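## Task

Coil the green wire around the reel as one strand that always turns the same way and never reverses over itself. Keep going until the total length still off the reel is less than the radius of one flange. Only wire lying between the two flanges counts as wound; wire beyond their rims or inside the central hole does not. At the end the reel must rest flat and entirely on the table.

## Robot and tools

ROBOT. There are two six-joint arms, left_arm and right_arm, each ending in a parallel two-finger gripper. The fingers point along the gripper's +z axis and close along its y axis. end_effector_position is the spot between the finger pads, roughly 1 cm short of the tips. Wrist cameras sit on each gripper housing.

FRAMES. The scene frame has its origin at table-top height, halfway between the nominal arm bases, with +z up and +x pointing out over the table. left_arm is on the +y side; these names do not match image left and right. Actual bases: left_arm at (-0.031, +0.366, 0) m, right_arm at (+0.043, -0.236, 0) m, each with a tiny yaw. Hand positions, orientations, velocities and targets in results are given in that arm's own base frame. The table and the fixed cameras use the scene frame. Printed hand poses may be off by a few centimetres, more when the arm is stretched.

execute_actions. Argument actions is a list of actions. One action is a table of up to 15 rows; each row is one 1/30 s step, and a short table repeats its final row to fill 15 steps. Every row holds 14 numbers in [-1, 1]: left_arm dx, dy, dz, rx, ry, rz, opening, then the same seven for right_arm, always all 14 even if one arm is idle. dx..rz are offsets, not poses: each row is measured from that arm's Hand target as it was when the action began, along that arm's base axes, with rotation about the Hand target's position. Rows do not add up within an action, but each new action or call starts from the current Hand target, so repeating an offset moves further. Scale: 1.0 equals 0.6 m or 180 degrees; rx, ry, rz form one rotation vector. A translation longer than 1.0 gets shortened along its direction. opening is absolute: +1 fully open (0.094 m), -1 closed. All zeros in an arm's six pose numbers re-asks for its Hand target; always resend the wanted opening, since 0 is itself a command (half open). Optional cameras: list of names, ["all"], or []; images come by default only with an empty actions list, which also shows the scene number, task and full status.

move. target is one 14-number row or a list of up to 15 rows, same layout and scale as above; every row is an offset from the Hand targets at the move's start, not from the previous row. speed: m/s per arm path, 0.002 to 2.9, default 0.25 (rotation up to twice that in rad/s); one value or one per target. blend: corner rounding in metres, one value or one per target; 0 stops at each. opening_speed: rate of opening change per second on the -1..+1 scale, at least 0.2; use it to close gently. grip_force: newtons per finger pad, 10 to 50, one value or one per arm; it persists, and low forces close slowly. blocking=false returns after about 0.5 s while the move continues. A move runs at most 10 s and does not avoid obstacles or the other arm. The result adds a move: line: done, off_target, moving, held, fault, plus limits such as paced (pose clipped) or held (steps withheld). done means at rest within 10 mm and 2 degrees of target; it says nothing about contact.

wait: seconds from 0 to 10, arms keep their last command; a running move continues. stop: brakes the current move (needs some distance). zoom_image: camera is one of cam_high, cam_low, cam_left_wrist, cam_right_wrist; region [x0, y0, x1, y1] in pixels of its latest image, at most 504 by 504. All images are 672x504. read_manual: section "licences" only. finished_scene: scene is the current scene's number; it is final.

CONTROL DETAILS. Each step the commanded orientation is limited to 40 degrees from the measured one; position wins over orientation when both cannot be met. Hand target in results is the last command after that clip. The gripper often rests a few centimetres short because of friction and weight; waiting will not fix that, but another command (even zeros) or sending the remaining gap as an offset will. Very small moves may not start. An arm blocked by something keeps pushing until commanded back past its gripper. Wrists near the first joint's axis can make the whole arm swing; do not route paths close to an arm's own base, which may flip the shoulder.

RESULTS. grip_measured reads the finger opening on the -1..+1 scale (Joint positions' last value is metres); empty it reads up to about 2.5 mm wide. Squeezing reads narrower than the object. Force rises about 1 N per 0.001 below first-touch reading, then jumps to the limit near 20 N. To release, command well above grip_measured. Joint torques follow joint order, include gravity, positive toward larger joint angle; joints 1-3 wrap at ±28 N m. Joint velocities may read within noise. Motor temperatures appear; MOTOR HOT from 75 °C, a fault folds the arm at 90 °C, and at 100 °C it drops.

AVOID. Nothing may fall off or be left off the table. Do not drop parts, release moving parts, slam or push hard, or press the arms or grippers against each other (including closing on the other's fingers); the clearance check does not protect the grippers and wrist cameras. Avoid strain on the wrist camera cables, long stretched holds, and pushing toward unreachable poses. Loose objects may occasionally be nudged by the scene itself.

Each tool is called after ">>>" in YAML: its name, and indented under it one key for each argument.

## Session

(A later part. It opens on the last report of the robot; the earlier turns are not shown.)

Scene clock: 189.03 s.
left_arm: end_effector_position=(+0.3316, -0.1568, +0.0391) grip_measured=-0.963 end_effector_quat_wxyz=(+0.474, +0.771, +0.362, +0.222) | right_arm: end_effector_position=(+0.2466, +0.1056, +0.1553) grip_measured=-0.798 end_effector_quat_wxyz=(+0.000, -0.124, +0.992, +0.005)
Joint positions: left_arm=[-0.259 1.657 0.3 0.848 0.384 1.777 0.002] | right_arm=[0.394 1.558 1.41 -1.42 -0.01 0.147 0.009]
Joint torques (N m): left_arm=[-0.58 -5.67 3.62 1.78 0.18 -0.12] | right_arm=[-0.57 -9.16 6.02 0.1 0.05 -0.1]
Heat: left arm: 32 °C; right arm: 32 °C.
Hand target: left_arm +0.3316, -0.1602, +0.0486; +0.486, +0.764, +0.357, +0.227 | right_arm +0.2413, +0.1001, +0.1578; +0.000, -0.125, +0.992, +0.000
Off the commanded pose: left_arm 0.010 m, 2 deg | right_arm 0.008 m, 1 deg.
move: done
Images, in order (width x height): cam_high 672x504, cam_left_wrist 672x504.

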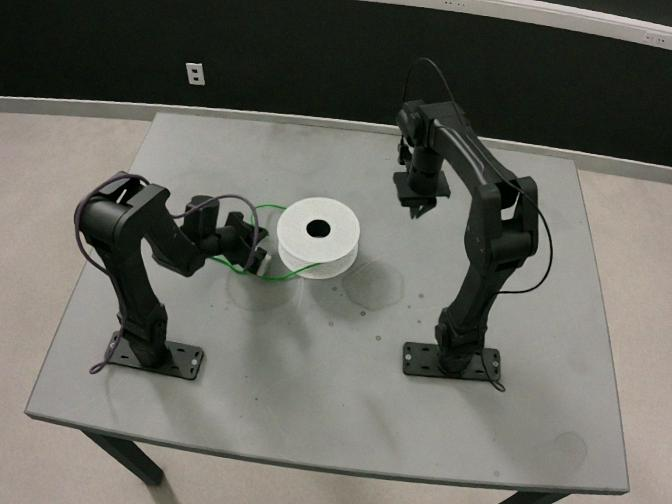

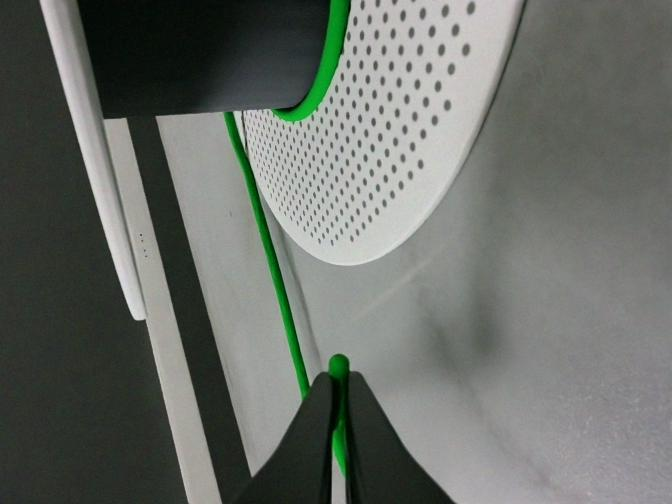

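>>> move:
  target:
    - [-0.035,-0.042,-0.012,0,0,0,-1,0,0,0,0,0,0,-0.8]
    - [-0.095,-0.108,-0.016,0,0,0,-1,0,0,0,0,0,0,-0.8]
  speed: 0.08
  blend: [0.005,0]
  cameras: ["cam_left_wrist","cam_high"]

>>> zoom_image:
  camera: "cam_high"
  region: [140, 130, 380, 310]

Scene clock: 191.87 s.
left_arm: end_effector_position=(+0.2752, -0.2222, +0.0323) grip_measured=-0.963 end_effector_quat_wxyz=(+0.473, +0.772, +0.358, +0.227) | right_arm: end_effector_position=(+0.2466, +0.1056, +0.1553) grip_measured=-0.798 end_effector_quat_wxyz=(+0.000, -0.124, +0.992, +0.005)
Joint positions: left_arm=[-0.675 1.657 0.198 0.993 0.013 1.591 0.002] | right_arm=[0.394 1.558 1.41 -1.42 -0.01 0.147 0.009]
Joint torques (N m): left_arm=[-0.64 -4.31 3.11 1.88 0.02 -0.17] | right_arm=[-0.61 -9.14 6.04 0.08 0.04 -0.1]
Heat: left arm: 32 °C; right arm: 32 °C.
Hand target: left_arm +0.2745, -0.2251, +0.0390; +0.486, +0.764, +0.357, +0.227 | right_arm +0.2413, +0.1001, +0.1578; +0.000, -0.125, +0.992, +0.000
Off the commanded pose: left_arm 0.007 m, 2 deg | right_arm 0.008 m, 1 deg.
move: done
Images, in order (width x height): cam_high 672x504, cam_left_wrist 672x504.

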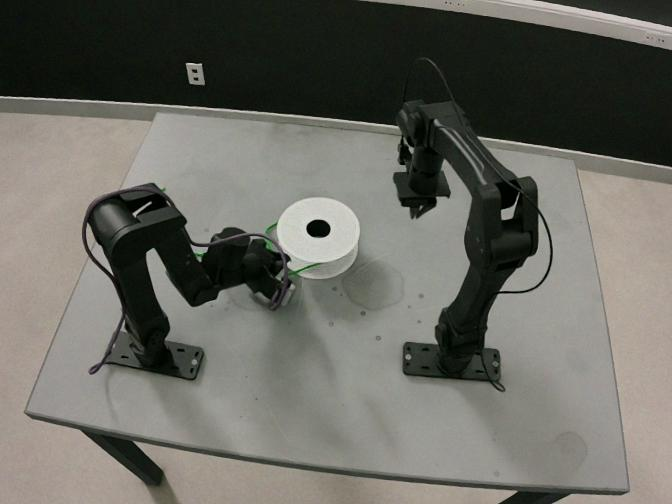

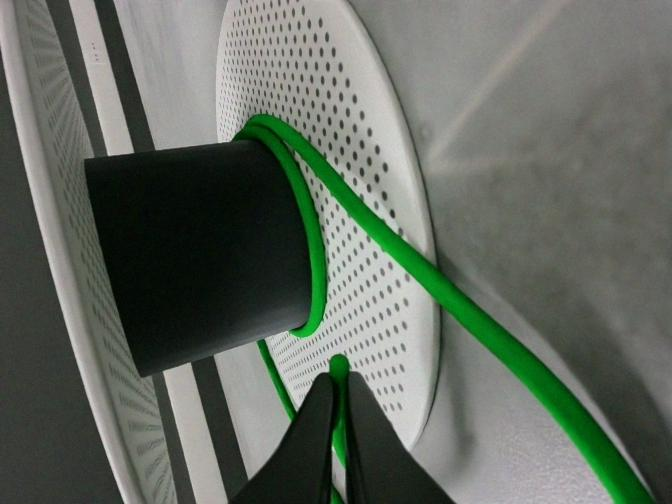

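Scaled by 2.100 from the camera's 672x504 image, which has a finer 960x720 frame.

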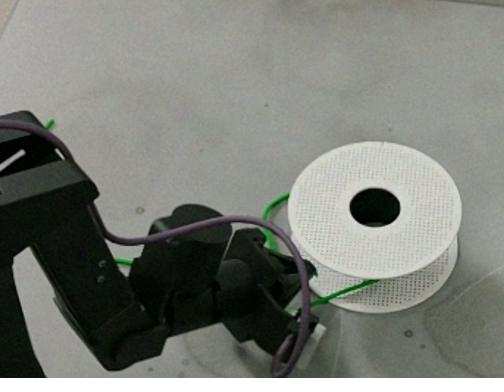

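>>> move:
  target:
    - [-0.041,-0.051,-0.003,0,0,0,-1,0,0,0,0,0,0,-0.8]
  speed: 0.06
  cameras: ["cam_left_wrist","cam_high"]

>>> zoom_image:
  camera: "cam_high"
  region: [140, 130, 380, 310]

Scene clock: 195.03 s.
left_arm: end_effector_position=(+0.2485, -0.2503, +0.0324) grip_measured=-0.963 end_effector_quat_wxyz=(+0.475, +0.772, +0.355, +0.229) | right_arm: end_effector_position=(+0.2466, +0.1056, +0.1553) grip_measured=-0.798 end_effector_quat_wxyz=(+0.000, -0.124, +0.992, +0.005)
Joint positions: left_arm=[-0.877 1.662 0.198 0.996 -0.168 1.505 0.002] | right_arm=[0.394 1.558 1.41 -1.42 -0.01 0.147 0.009]
Joint torques (N m): left_arm=[-0.64 -3.07 4.44 1.85 -0.07 -0.15] | right_arm=[-0.57 -9.14 6.09 0.09 0.08 -0.1]
Heat: left arm: 32 °C; right arm: 32 °C.
Hand target: left_arm +0.2500, -0.2557, +0.0373; +0.486, +0.764, +0.357, +0.227 | right_arm +0.2413, +0.1001, +0.1578; +0.000, -0.125, +0.992, +0.000
Off the commanded pose: left_arm 0.007 m, 2 deg | right_arm 0.008 m, 1 deg.
move: done
Images, in order (width x height): cam_high 672x504, cam_left_wrist 672x504.

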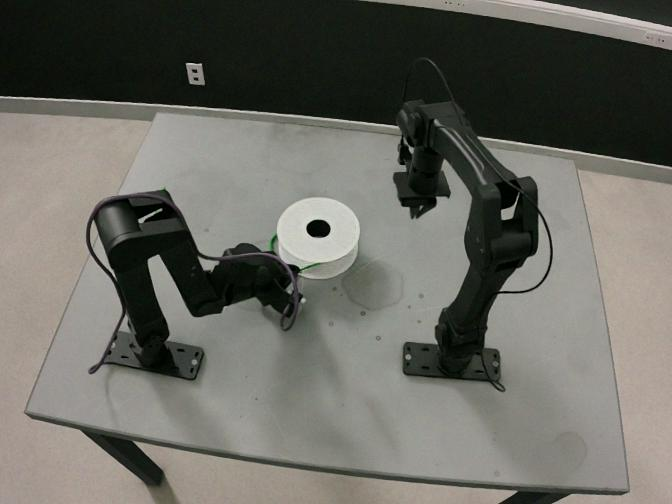

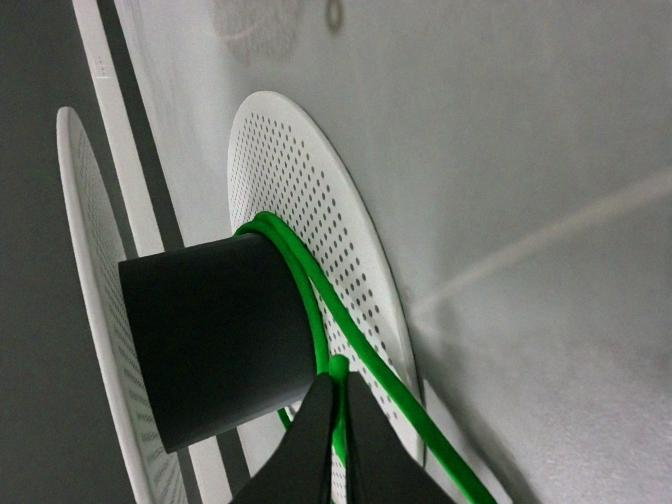

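Scaled by 2.100 from the camera's 672x504 image, which has a finer 960x720 frame.

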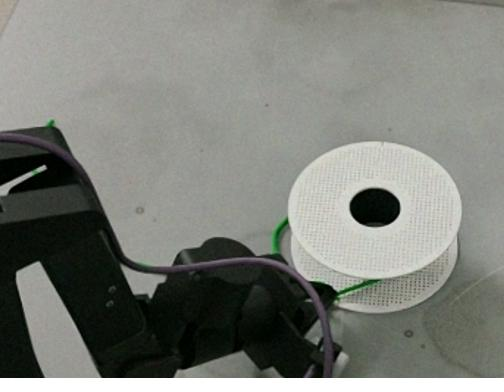

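>>> move:
  target:
    - [0,0,0,0,0,0,-1,0.024,0.333,-0.02,0,0,0.144,-0.8]
    - [0,0,0,0,0,0,-1,0.024,0.333,-0.063,0,0,0.144,-0.8]
  speed: 0.2
  blend: [0.03,0]
  cameras: ["cam_right_wrist","cam_high"]

Scene clock: 198.97 s.
left_arm: end_effector_position=(+0.2486, -0.2503, +0.0324) grip_measured=-0.963 end_effector_quat_wxyz=(+0.475, +0.772, +0.356, +0.229) | right_arm: end_effector_position=(+0.2539, +0.3000, +0.1274) grip_measured=-0.798 end_effector_quat_wxyz=(+0.003, -0.341, +0.940, +0.006)
Joint positions: left_arm=[-0.877 1.662 0.198 0.996 -0.168 1.505 0.002] | right_arm=[0.863 2.04 1.894 -1.414 -0.007 0.167 0.009]
Joint torques (N m): left_arm=[-0.64 -3.06 4.45 1.85 -0.07 -0.14] | right_arm=[-0.1 -10.82 6.34 0.37 0.04 -0.09]
Heat: left arm: 32 °C; right arm: 32 °C.
Hand target: left_arm +0.2499, -0.2557, +0.0373; +0.486, +0.764, +0.357, +0.227 | right_arm +0.2557, +0.2999, +0.1199; +0.000, -0.345, +0.939, +0.000
Off the commanded pose: left_arm 0.007 m, 2 deg | right_arm 0.008 m, 1 deg.
move: done; blend cut to 0.0129 m at target 1
Images, in order (width x height): cam_high 672x504, cam_right_wrist 672x504.

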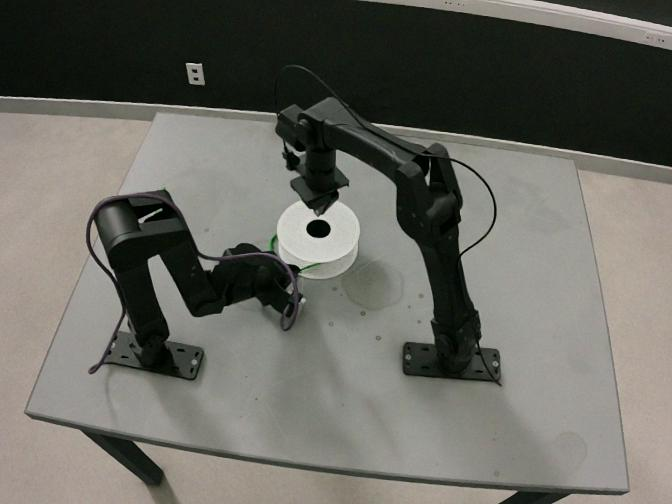

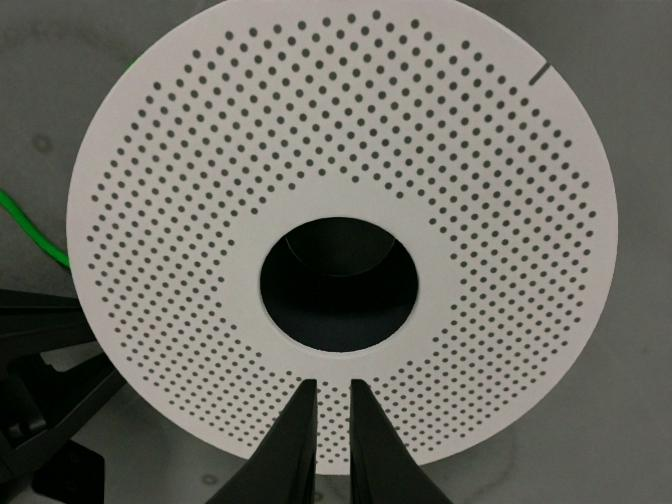

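>>> move:
  target:
    - [0,0,0,0,0,0,-1,0,0,-0.118,0,0,0,-0.8]
    - [0,0,0,0,0,0,-1,0,0,-0.122,0,0,0,-0.05]
    - [0,0,0,0,0,0,-1,0,0,-0.13,0,0,-0.2,-0.05]
  speed: 0.15
  opening_speed: 0.8
  cameras: ["cam_left_wrist","cam_high"]

>>> zoom_image:
  camera: "cam_high"
  region: [140, 130, 380, 310]

Scene clock: 205.70 s.
left_arm: end_effector_position=(+0.2486, -0.2502, +0.0324) grip_measured=-0.963 end_effector_quat_wxyz=(+0.475, +0.772, +0.356, +0.229) | right_arm: end_effector_position=(+0.2581, +0.3032, +0.0638) grip_measured=-0.105 end_effector_quat_wxyz=(+0.014, -0.053, +0.998, +0.015)
Joint positions: left_arm=[-0.877 1.662 0.198 0.996 -0.169 1.505 0.002] | right_arm=[0.863 2.039 1.639 -1.13 -0.001 0.757 0.042]
Joint torques (N m): left_arm=[-0.62 -3.07 4.45 1.85 -0.08 -0.14] | right_arm=[-0.14 -9.03 4.67 0.59 -0.01 0.33]
Heat: left arm: 31 °C; right arm: 32 °C.
Hand target: left_arm +0.2499, -0.2557, +0.0373; +0.486, +0.764, +0.357, +0.227 | right_arm +0.2556, +0.2998, +0.0419; +0.000, -0.038, +0.999, +0.000
Off the commanded pose: left_arm 0.007 m, 2 deg | right_arm 0.022 m, 3 deg.
move: off_target (right_arm)
Images, in order (width x height): cam_high 672x504, cam_left_wrist 672x504.

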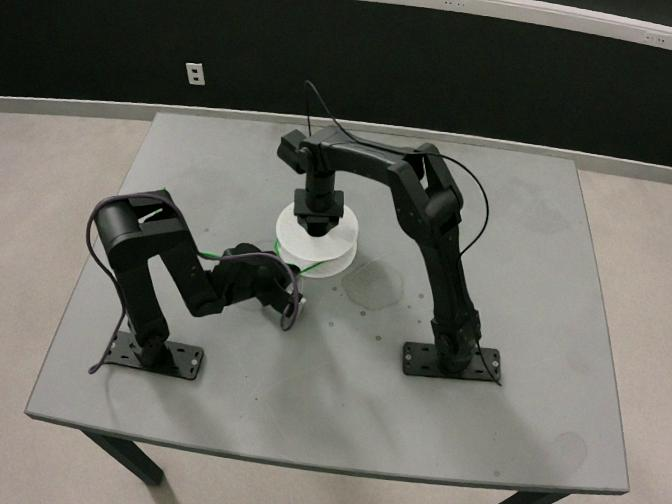

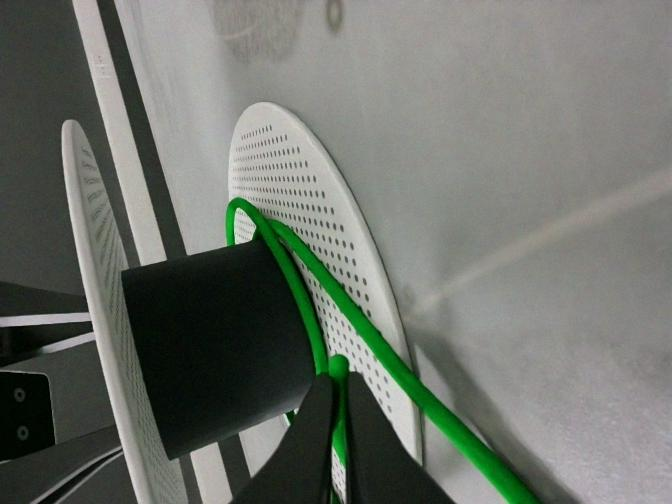

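Scaled by 2.100 from the camera's 672x504 image, which has a finer 960x720 frame.

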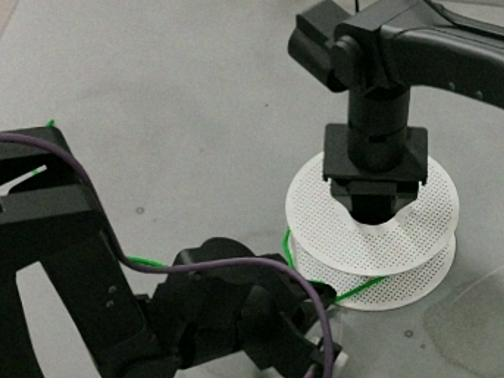

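>>> move:
  target:
    - [0,0,-0.014,0,0,0,-1,0,0,0,0,0,0,-0.05]
    - [0,0,-0.014,0,0,0,-0.72,0,0,0,0,0,0,-0.05]
  speed: 0.1
  opening_speed: 0.5
  cameras: ["cam_left_wrist"]

Scene clock: 208.90 s.
left_arm: end_effector_position=(+0.2502, -0.2521, +0.0267) grip_measured=-0.722 end_effector_quat_wxyz=(+0.478, +0.769, +0.355, +0.230) | right_arm: end_effector_position=(+0.2581, +0.3032, +0.0638) grip_measured=-0.105 end_effector_quat_wxyz=(+0.014, -0.053, +0.998, +0.015)
Joint positions: left_arm=[-0.877 1.732 0.198 1.075 -0.169 1.504 0.013] | right_arm=[0.863 2.039 1.639 -1.13 -0.001 0.758 0.042]
Joint torques (N m): left_arm=[-0.62 -3.22 3.51 1.83 -0.07 -0.13] | right_arm=[-0.09 -9.06 4.62 0.59 -0.05 0.33]
Heat: left arm: 31 °C; right arm: 32 °C.
Hand target: left_arm +0.2499, -0.2556, +0.0288; +0.486, +0.764, +0.357, +0.227 | right_arm +0.2556, +0.2998, +0.0419; +0.000, -0.037, +0.999, +0.000
Off the commanded pose: left_arm 0.004 m, 1 deg | right_arm 0.022 m, 3 deg.
move: off_target (right_arm)
Images, in order (width x height): cam_left_wrist 672x504.

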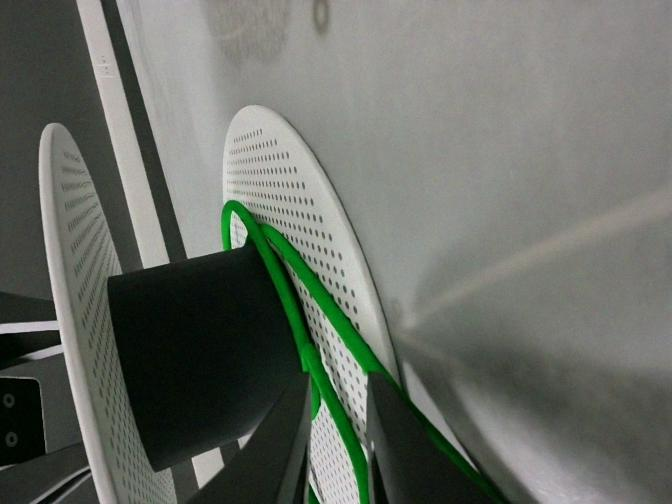

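>>> move:
  target:
    - [-0.08,0.072,0,0,0,0,-0.72,0,0,0,0,0,0,-0.05]
    - [-0.08,0.09,0.15,0,0,0,-0.72,0,0,0,0,0,0,-0.05]
  speed: 0.12
  cameras: ["cam_left_wrist","cam_high","cam_low"]

>>> zoom_image:
  camera: "cam_left_wrist"
  region: [200, 0, 500, 340]

>>> zoom_image:
  camera: "cam_high"
  region: [140, 130, 380, 310]

>>> zoom_image:
  camera: "cam_low"
  region: [370, 230, 470, 310]

Scene clock: 214.27 s.
left_arm: end_effector_position=(+0.1984, -0.1981, +0.1057) grip_measured=-0.722 end_effector_quat_wxyz=(+0.475, +0.771, +0.358, +0.226) | right_arm: end_effector_position=(+0.2581, +0.3032, +0.0638) grip_measured=-0.105 end_effector_quat_wxyz=(+0.014, -0.053, +0.998, +0.015)
Joint positions: left_arm=[-0.919 0.68 0.174 0.033 -0.203 1.478 0.013] | right_arm=[0.863 2.039 1.639 -1.13 -0.001 0.758 0.042]
Joint torques (N m): left_arm=[0.76 0.17 9.99 1.53 0.04 0.02] | right_arm=[-0.18 -8.99 4.57 0.58 -0.03 0.34]
Heat: left arm: 31 °C; right arm: 32 °C.
Hand target: left_arm +0.2019, -0.2016, +0.1188; +0.486, +0.764, +0.357, +0.227 | right_arm +0.2556, +0.2998, +0.0419; +0.000, -0.037, +0.999, +0.000
Off the commanded pose: left_arm 0.014 m, 2 deg | right_arm 0.022 m, 3 deg.
move: off_target (left_arm, right_arm)
Images, in order (width x height): cam_high 672x504, cam_low 672x504, cam_left_wrist 672x504.

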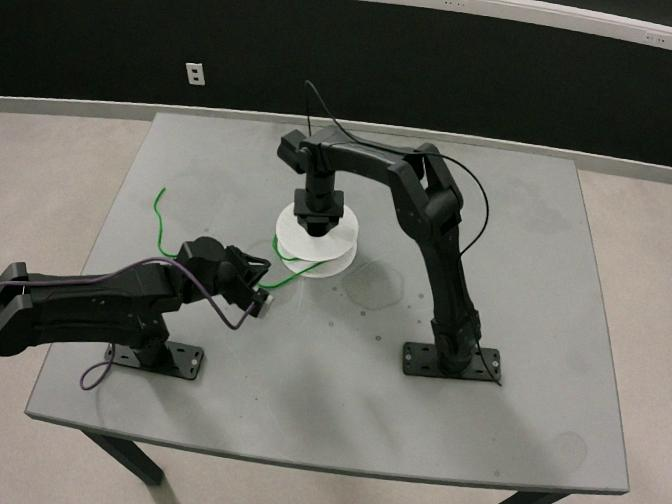

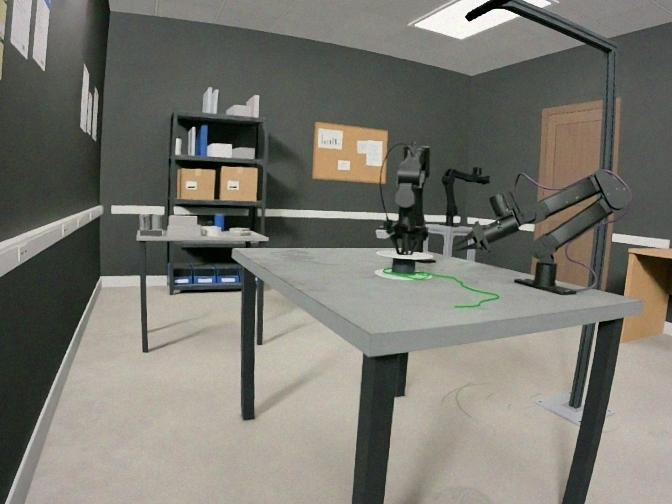

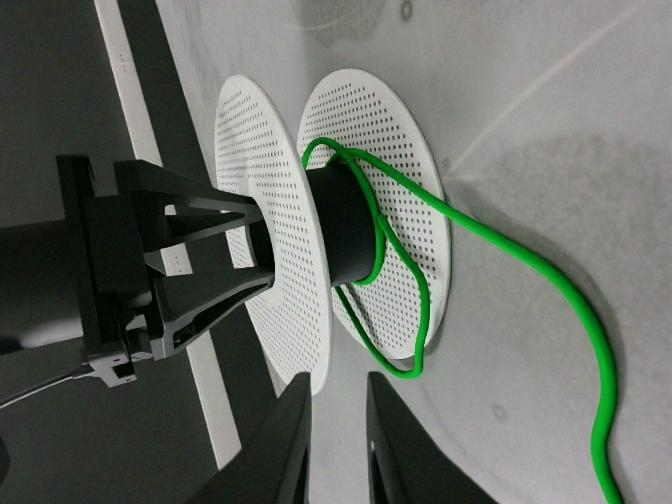

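Scaled by 1.482 from the camera's 672x504 image, which has a finer 960x720 frame.

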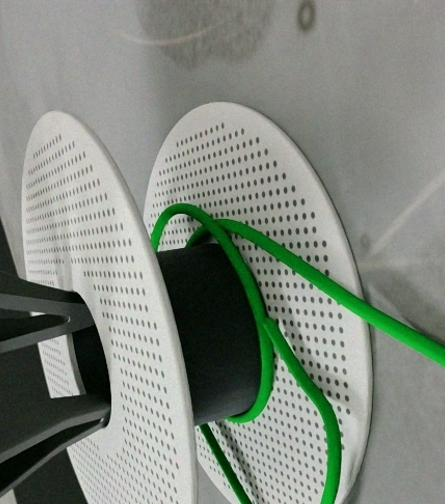

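Scaled by 2.100 from the camera's 672x504 image, which has a finer 960x720 frame.

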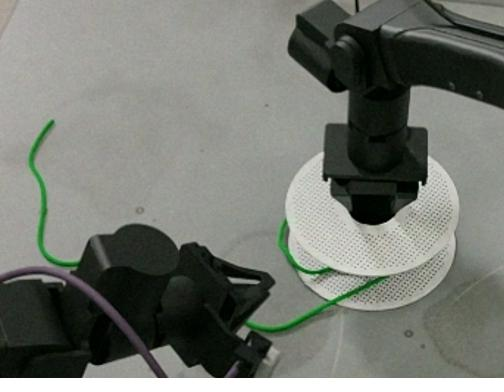

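Scaled by 5.040 from the camera's 672x504 image, which has a finer 960x720 frame.

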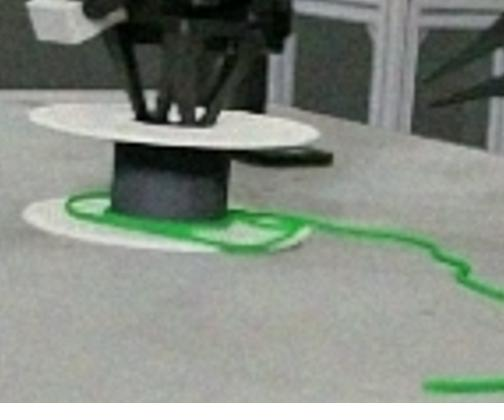

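>>> move:
  target:
    - [0,0,0,0,0,0,-0.72,0,0,0,0,0,0.3,-0.05]
  speed: 0.25
  cameras: ["cam_left_wrist","cam_high"]

>>> zoom_image:
  camera: "cam_high"
  region: [140, 130, 380, 310]

Scene clock: 218.27 s.
left_arm: end_effector_position=(+0.1983, -0.1981, +0.1055) grip_measured=-0.722 end_effector_quat_wxyz=(+0.475, +0.771, +0.358, +0.226) | right_arm: end_effector_position=(+0.2610, +0.3066, +0.0649) grip_measured=-0.088 end_effector_quat_wxyz=(+0.028, -0.473, +0.880, +0.011)
Joint positions: left_arm=[-0.919 0.68 0.174 0.032 -0.203 1.478 0.013] | right_arm=[0.863 2.037 1.639 -1.113 -0.001 -0.124 0.043]
Joint torques (N m): left_arm=[0.77 0.18 9.99 1.57 0.05 0.02] | right_arm=[-0.21 -8.84 4.81 0.43 -0.03 -0.34]
Heat: left arm: 31 °C; right arm: 32 °C.
Hand target: left_arm +0.2019, -0.2017, +0.1188; +0.486, +0.764, +0.357, +0.227 | right_arm +0.2556, +0.2998, +0.0418; +0.000, -0.487, +0.873, +0.000
Off the commanded pose: left_arm 0.014 m, 2 deg | right_arm 0.025 m, 4 deg.
move: off_target (left_arm, right_arm)
Images, in order (width x height): cam_high 672x504, cam_left_wrist 672x504.

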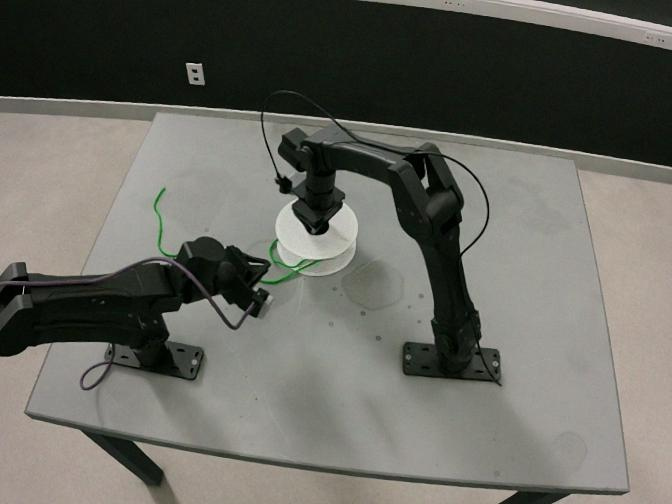

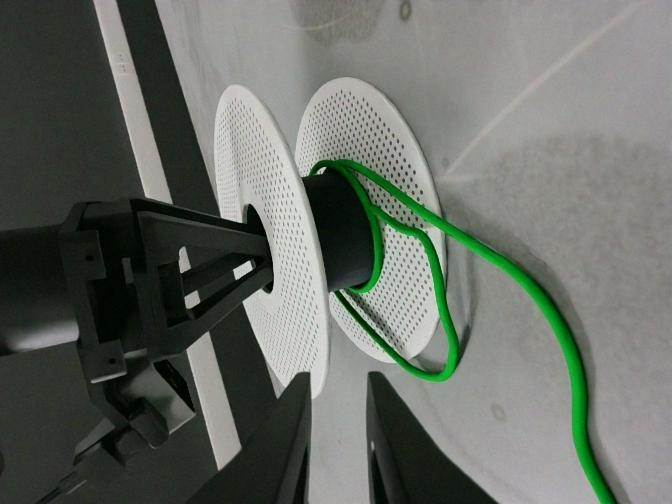

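Scaled by 2.100 from the camera's 672x504 image, which has a finer 960x720 frame.

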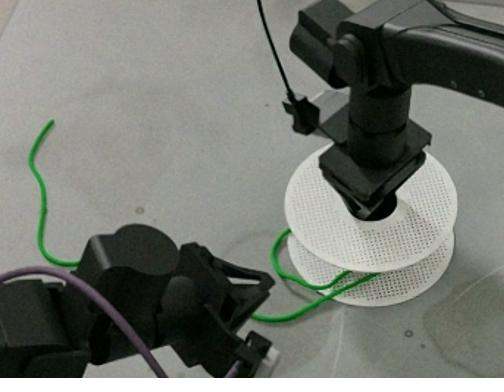

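>>> move:
  target:
    - [0.02,0.06,0.05,0,0.2,0.08,-0.3,0,0,0,0,0,0,-0.05]
    - [0.05,0.0475,-0.07,0,0.365,0.1466,-0.3,0,0,0,0,0,0,-0.05]
  speed: 0.2
  blend: [0.02,0]
  cameras: ["cam_left_wrist","cam_high"]

Scene clock: 237.33 s.
left_arm: end_effector_position=(+0.2268, -0.1695, +0.0693) grip_measured=-0.302 end_effector_quat_wxyz=(+0.147, +0.673, +0.716, -0.114) | right_arm: end_effector_position=(+0.2610, +0.3066, +0.0649) grip_measured=-0.088 end_effector_quat_wxyz=(+0.028, -0.474, +0.880, +0.011)
Joint positions: left_arm=[-0.454 1.435 0.895 -0.81 0.304 1.022 0.033] | right_arm=[0.863 2.037 1.639 -1.113 -0.001 -0.125 0.043]
Joint torques (N m): left_arm=[0.68 -3.58 8.65 0.43 0.34 -0.05] | right_arm=[-0.14 -8.91 4.79 0.45 -0.05 -0.36]
Heat: left arm: 32 °C; right arm: 33 °C.
Hand target: left_arm +0.2319, -0.1731, +0.0768; +0.155, +0.668, +0.718, -0.121 | right_arm +0.2556, +0.2998, +0.0418; +0.000, -0.487, +0.873, +0.000
Off the commanded pose: left_arm 0.010 m, 1 deg | right_arm 0.025 m, 4 deg.
move: off_target (right_arm)
Images, in order (width x height): cam_high 672x504, cam_left_wrist 672x504.

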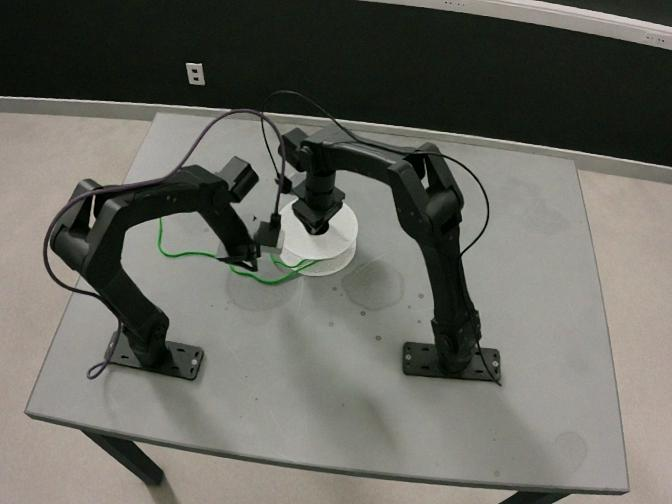

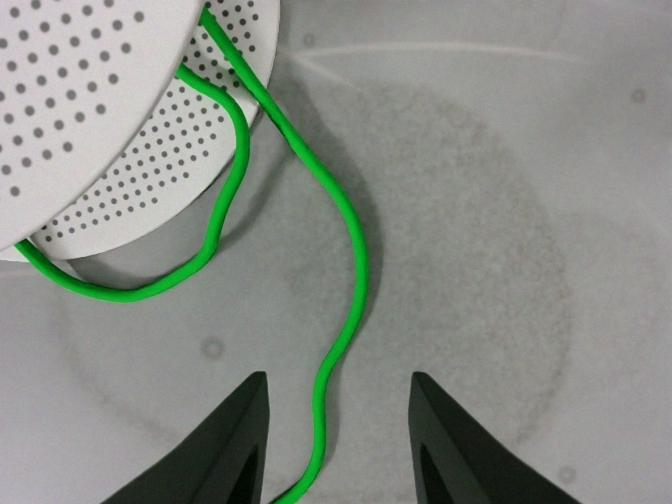

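>>> move:
  target:
    - [0.003,-0.003,-0.07,0,0,0,-0.4,0,0,0,0,0,0,-0.05]
    - [0.003,-0.003,-0.107,0,0,0,-0.4,0,0,0,0,0,0,-0.05]
    - [0.003,-0.003,-0.107,0,0,0,-1,0,0,0,0,0,0,-0.05]
  speed: 0.12
  blend: [0.01,0,0]
  cameras: ["cam_left_wrist"]

Scene clock: 240.40 s.
left_arm: end_effector_position=(+0.2348, -0.1744, +0.0166) grip_measured=-0.984 end_effector_quat_wxyz=(+0.156, +0.672, +0.715, -0.115) | right_arm: end_effector_position=(+0.2610, +0.3066, +0.0649) grip_measured=-0.088 end_effector_quat_wxyz=(+0.028, -0.474, +0.880, +0.011)
Joint positions: left_arm=[-0.453 1.55 0.765 -0.546 0.311 1.018 0.001] | right_arm=[0.863 2.037 1.639 -1.113 -0.001 -0.125 0.043]
Joint torques (N m): left_arm=[0.32 -3.56 4.7 0.71 0.31 -0.05] | right_arm=[-0.21 -8.81 4.71 0.43 -0.05 -0.35]
Heat: left arm: 32 °C; right arm: 33 °C.
Hand target: left_arm +0.2337, -0.1749, +0.0127; +0.155, +0.668, +0.718, -0.121 | right_arm +0.2556, +0.2998, +0.0418; +0.000, -0.487, +0.873, +0.000
Off the commanded pose: left_arm 0.004 m, 1 deg | right_arm 0.025 m, 4 deg.
move: off_target (right_arm)
Images, in order (width x height): cam_left_wrist 672x504.

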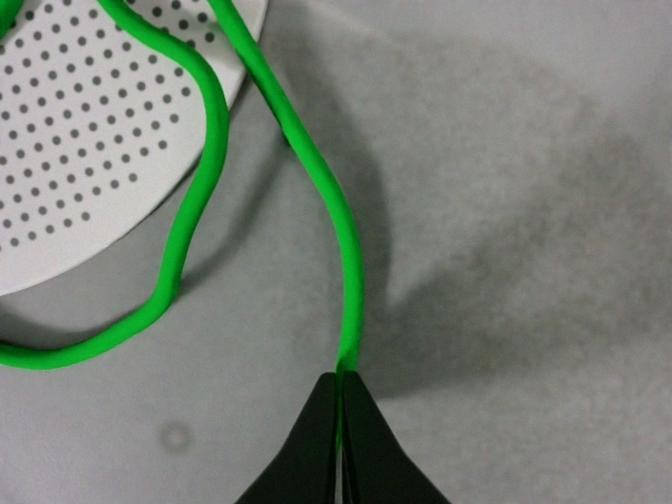

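>>> move:
  target:
    - [0,0,0,0,0,0,-0.75,0,0,0,0,0,0,-0.05]
    - [0,0,-0.009,0,0,0,-0.75,0,0,0,0,0,0,-0.05]
    - [0,0,-0.009,0,0,0,-1,0,0,0,0,0,0,-0.05]
  speed: 0.12

Scene clock: 243.53 s.
left_arm: end_effector_position=(+0.2339, -0.1754, +0.0149) grip_measured=-0.974 end_effector_quat_wxyz=(+0.157, +0.671, +0.714, -0.118) | right_arm: end_effector_position=(+0.2610, +0.3066, +0.0649) grip_measured=-0.088 end_effector_quat_wxyz=(+0.028, -0.474, +0.880, +0.011)
Joint positions: left_arm=[-0.453 1.554 0.758 -0.534 0.318 1.017 0.001] | right_arm=[0.863 2.037 1.639 -1.113 -0.001 -0.125 0.043]
Joint torques (N m): left_arm=[0.34 -2.92 4.14 0.85 0.22 -0.05] | right_arm=[-0.24 -8.84 4.75 0.43 -0.02 -0.34]
Heat: left arm: 32 °C; right arm: 33 °C.
Hand target: left_arm +0.2338, -0.1749, +0.0072; +0.155, +0.668, +0.718, -0.121 | right_arm +0.2556, +0.2998, +0.0418; +0.000, -0.487, +0.873, +0.000
Off the commanded pose: left_arm 0.008 m, 1 deg | right_arm 0.025 m, 4 deg.
move: off_target (right_arm)

>>> move:
  target:
    - [0,0.0,0.02,0,0,0,-1,0,0,0,0,0,0,-0.05]
    - [-0.08,-0.06,0.025,0,0,0.25,-1,0,0,0,0,0,0,-0.05]
    - [-0.108,-0.17,0.018,0,0,0.48,-1,0,0,0,0,0,0,-0.05]
  speed: 0.12
  blend: [0.005,0.03,0]
  cameras: ["cam_left_wrist","cam_high"]

>>> zoom_image:
  camera: "cam_high"
  region: [180, 150, 400, 330]

Scene clock: 252.40 s.
left_arm: end_effector_position=(+0.1680, -0.2660, +0.0148) grip_measured=-0.976 end_effector_quat_wxyz=(+0.190, -0.003, +0.981, +0.029) | right_arm: end_effector_position=(+0.2610, +0.3066, +0.0649) grip_measured=-0.088 end_effector_quat_wxyz=(+0.028, -0.474, +0.880, +0.011)
Joint positions: left_arm=[-1.225 1.763 1 -0.73 -0.379 -1.216 0.001] | right_arm=[0.863 2.037 1.639 -1.113 -0.001 -0.125 0.043]
Joint torques (N m): left_arm=[-0.98 -5.03 7.8 0.31 -0.29 -0.11] | right_arm=[-0.2 -8.87 4.72 0.43 -0.04 -0.35]
Heat: left arm: 31 °C; right arm: 33 °C.
Hand target: left_arm +0.1690, -0.2769, +0.0180; +0.196, -0.005, +0.980, +0.018 | right_arm +0.2556, +0.2998, +0.0418; +0.000, -0.487, +0.873, +0.000
Off the commanded pose: left_arm 0.011 m, 1 deg | right_arm 0.025 m, 4 deg.
move: off_target (left_arm, right_arm)
Images, in order (width x height): cam_high 672x504, cam_left_wrist 672x504.

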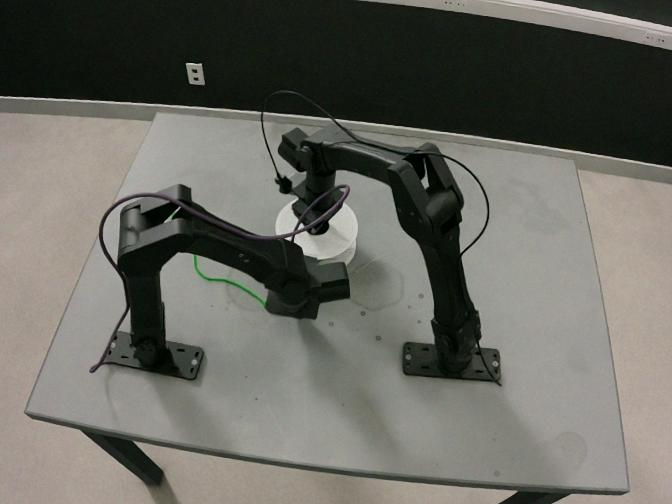

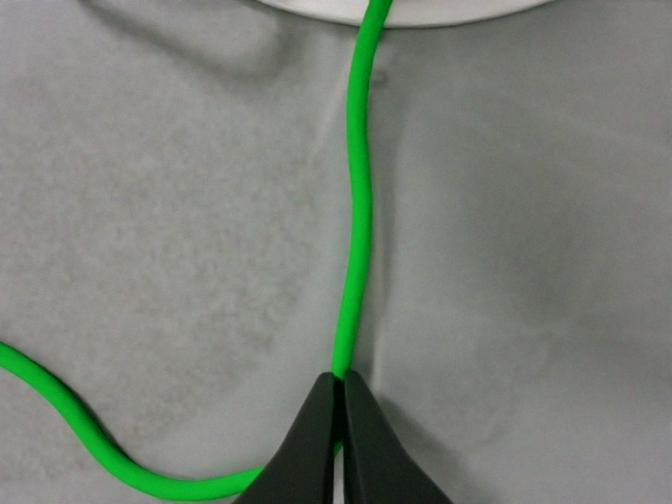

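Scaled by 2.291 from the camera's 672x504 image, which has a finer 960x720 frame.

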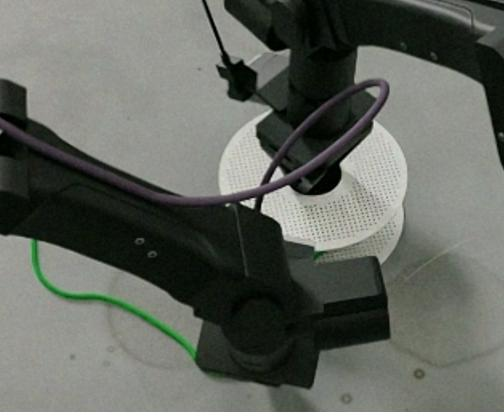

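>>> move:
  target:
    - [0,0,0,0,0,0,-1,0.004,0.005,0.015,0,0,0,-0.8]
    - [0,0,0,0,0,0,-1,0.004,0.005,0.015,0,0,-0.62,-0.8]
  speed: 0.4
  cameras: ["cam_right_wrist","cam_high"]

>>> zoom_image:
  camera: "cam_high"
  region: [180, 150, 400, 330]

Scene clock: 257.77 s.
left_arm: end_effector_position=(+0.1680, -0.2660, +0.0148) grip_measured=-0.976 end_effector_quat_wxyz=(+0.190, -0.003, +0.981, +0.029) | right_arm: end_effector_position=(+0.2568, +0.3017, +0.0523) grip_measured=-0.798 end_effector_quat_wxyz=(+0.002, +0.444, +0.896, +0.007)
Joint positions: left_arm=[-1.225 1.763 1 -0.73 -0.379 -1.216 0.001] | right_arm=[0.863 2.065 1.632 -1.124 -0.001 1.784 0.009]
Joint torques (N m): left_arm=[-0.99 -5.01 7.77 0.31 -0.29 -0.1] | right_arm=[-0.14 -10.58 9.4 0.05 0.01 0.07]
Heat: left arm: 31 °C; right arm: 34 °C.
Hand target: left_arm +0.1690, -0.2769, +0.0180; +0.196, -0.004, +0.980, +0.018 | right_arm +0.2580, +0.3028, +0.0509; +0.000, +0.449, +0.894, +0.000
Off the commanded pose: left_arm 0.011 m, 1 deg | right_arm 0.002 m, 1 deg.
move: off_target (left_arm)
Images, in order (width x height): cam_high 672x504, cam_right_wrist 672x504.

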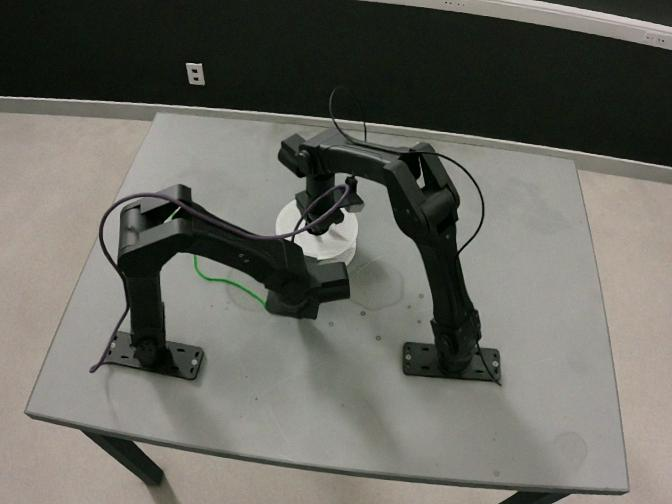

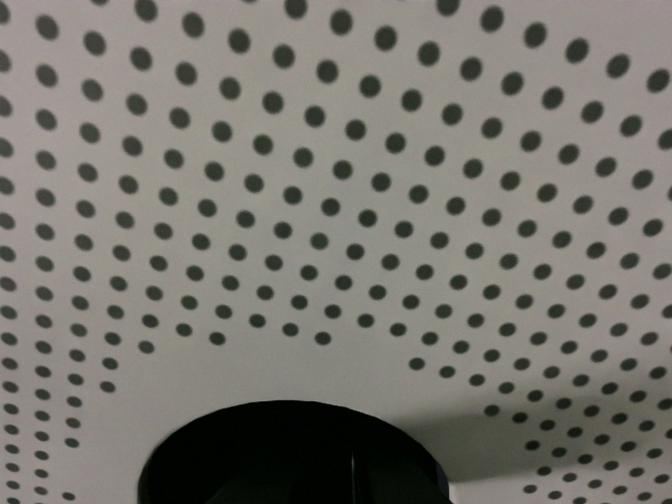

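Scaled by 2.291 from the camera's 672x504 image, which has a finer 960x720 frame.

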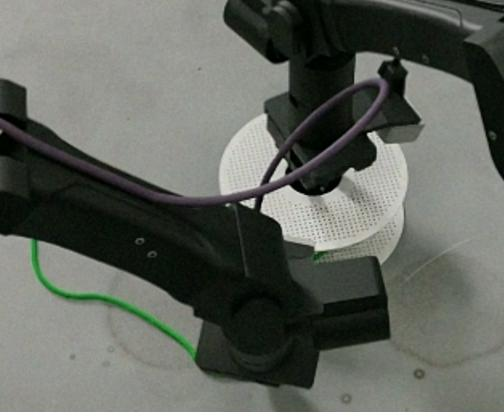

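>>> move:
  target:
    - [0.03,0.1,0.01,0,0,-0.24,-1,0,0,0,0,0,0,-0.8]
    - [0.08,0.17,0.0,0,0,-0.44,-1,0,0,0,0,0,0,-0.8]
  speed: 0.15
  blend: [0.03,0]
  cameras: ["cam_left_wrist","cam_high"]

>>> zoom_image:
  camera: "cam_high"
  region: [180, 150, 400, 330]

Scene clock: 264.93 s.
left_arm: end_effector_position=(+0.2127, -0.1761, +0.0153) grip_measured=-0.978 end_effector_quat_wxyz=(+0.165, +0.622, +0.757, -0.112) | right_arm: end_effector_position=(+0.2568, +0.3017, +0.0523) grip_measured=-0.798 end_effector_quat_wxyz=(+0.002, +0.445, +0.896, +0.007)
Joint positions: left_arm=[-0.517 1.441 0.651 -0.485 0.274 0.818 0.001] | right_arm=[0.863 2.065 1.632 -1.124 -0.001 1.785 0.009]
Joint torques (N m): left_arm=[0.96 -2.95 7.65 0.44 0.16 0.06] | right_arm=[-0.12 -10.5 9.52 0.07 0 0.09]
Heat: left arm: 31 °C; right arm: 34 °C.
Hand target: left_arm +0.2169, -0.1750, +0.0180; +0.163, +0.622, +0.758, -0.111 | right_arm +0.2580, +0.3028, +0.0509; +0.000, +0.449, +0.894, +0.000
Off the commanded pose: left_arm 0.005 m, 0 deg | right_arm 0.002 m, 1 deg.
move: done
Images, in order (width x height): cam_high 672x504, cam_left_wrist 672x504.

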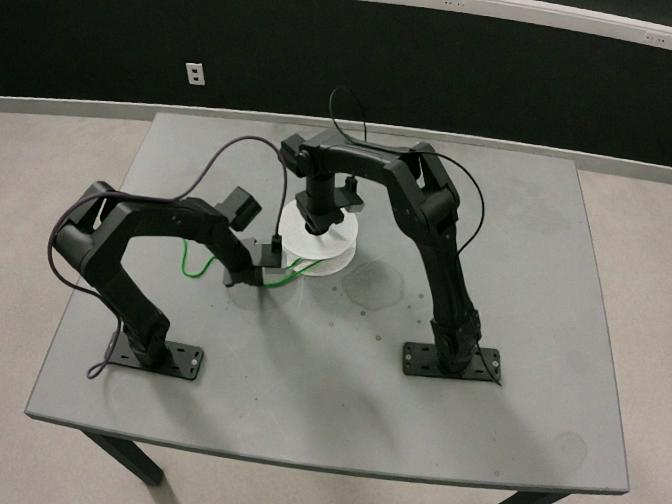

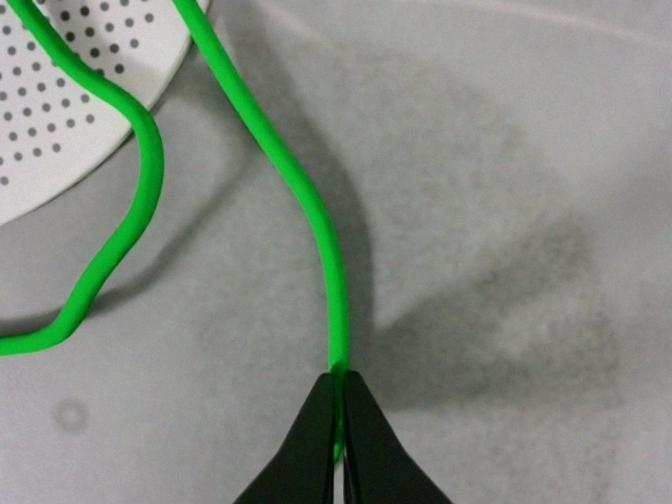

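Scaled by 2.291 from the camera's 672x504 image, which has a finer 960x720 frame.

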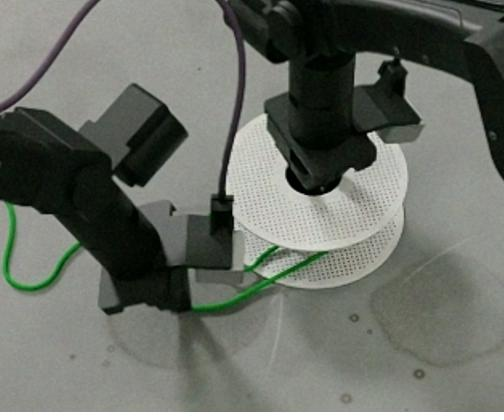

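>>> move:
  target:
    - [0,0,0,0,0,0,-0.6,0,0,0.1,0,0,0,-0.8]
    - [-0.02,0.06,0.05,0,0,0,-0.6,0,0,0.14,0,0,0,-0.8]
    - [0.0,0.12,0.15,0,0,0,-1,-0.028,-0.338,0.178,0,0,0.3,-0.8]
  speed: 0.2
  blend: [0.0,0.02,0]
  cameras: ["cam_left_wrist","cam_high"]

>>> zoom_image:
  camera: "cam_high"
  region: [180, 150, 400, 330]

Scene clock: 282.63 s.
left_arm: end_effector_position=(+0.2117, -0.1007, +0.0951) grip_measured=-0.995 end_effector_quat_wxyz=(+0.142, +0.620, +0.763, -0.112) | right_arm: end_effector_position=(+0.2472, +0.1040, +0.1556) grip_measured=-0.798 end_effector_quat_wxyz=(+0.001, -0.005, +1.000, +0.001)
Joint positions: left_arm=[-0.195 1.269 0.879 -1.029 0.332 1.145 0] | right_arm=[0.394 1.558 1.411 -1.421 -0.001 0.385 0.009]
Joint torques (N m): left_arm=[0.73 -4.11 8.69 0.28 0.41 0.09] | right_arm=[-0.54 -9.11 5.93 0.11 -0.05 -0.11]
Heat: left arm: 31 °C; right arm: 35 °C.
Hand target: left_arm +0.2169, -0.1030, +0.1080; +0.163, +0.622, +0.758, -0.111 | right_arm +0.2412, +0.1000, +0.1576; +0.000, -0.006, +1.000, +0.000
Off the commanded pose: left_arm 0.014 m, 2 deg | right_arm 0.008 m, 0 deg.
move: off_target (left_arm); target 3's new opening was sent with left_arm's hand 0.014 m and 2 deg from that target
Images, in order (width x height): cam_high 672x504, cam_left_wrist 672x504.

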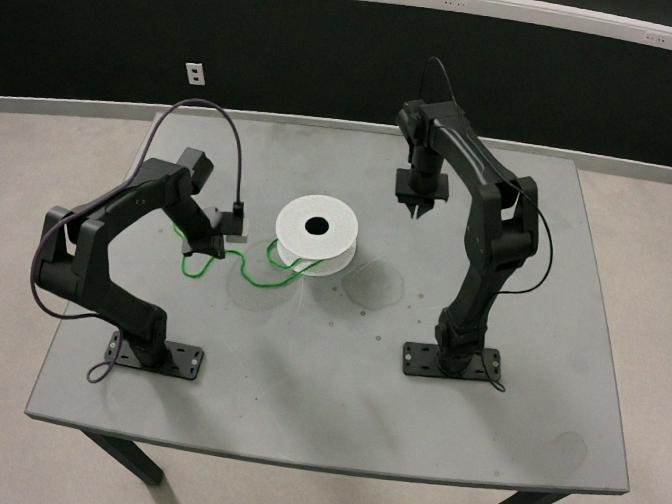

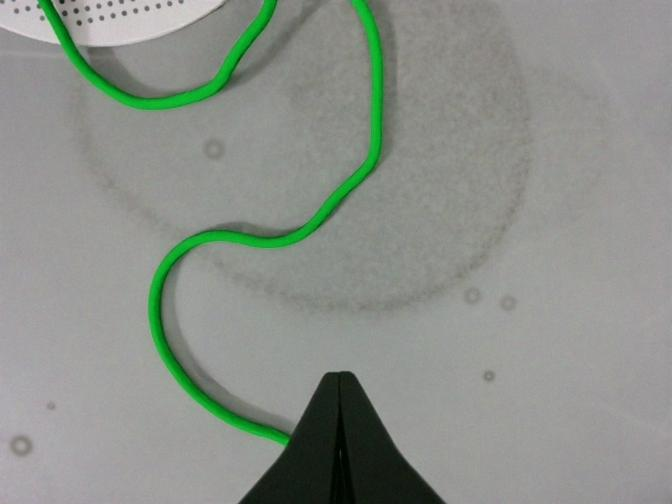

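Scaled by 2.291 from the camera's 672x504 image, which has a finer 960x720 frame.

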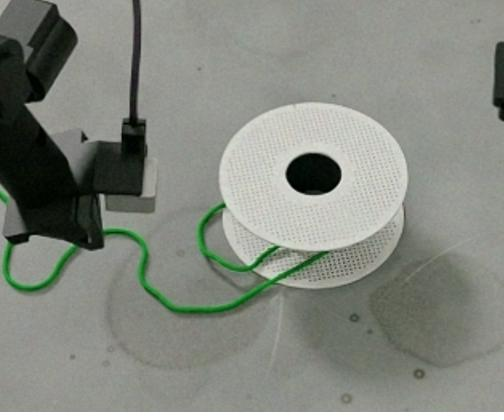

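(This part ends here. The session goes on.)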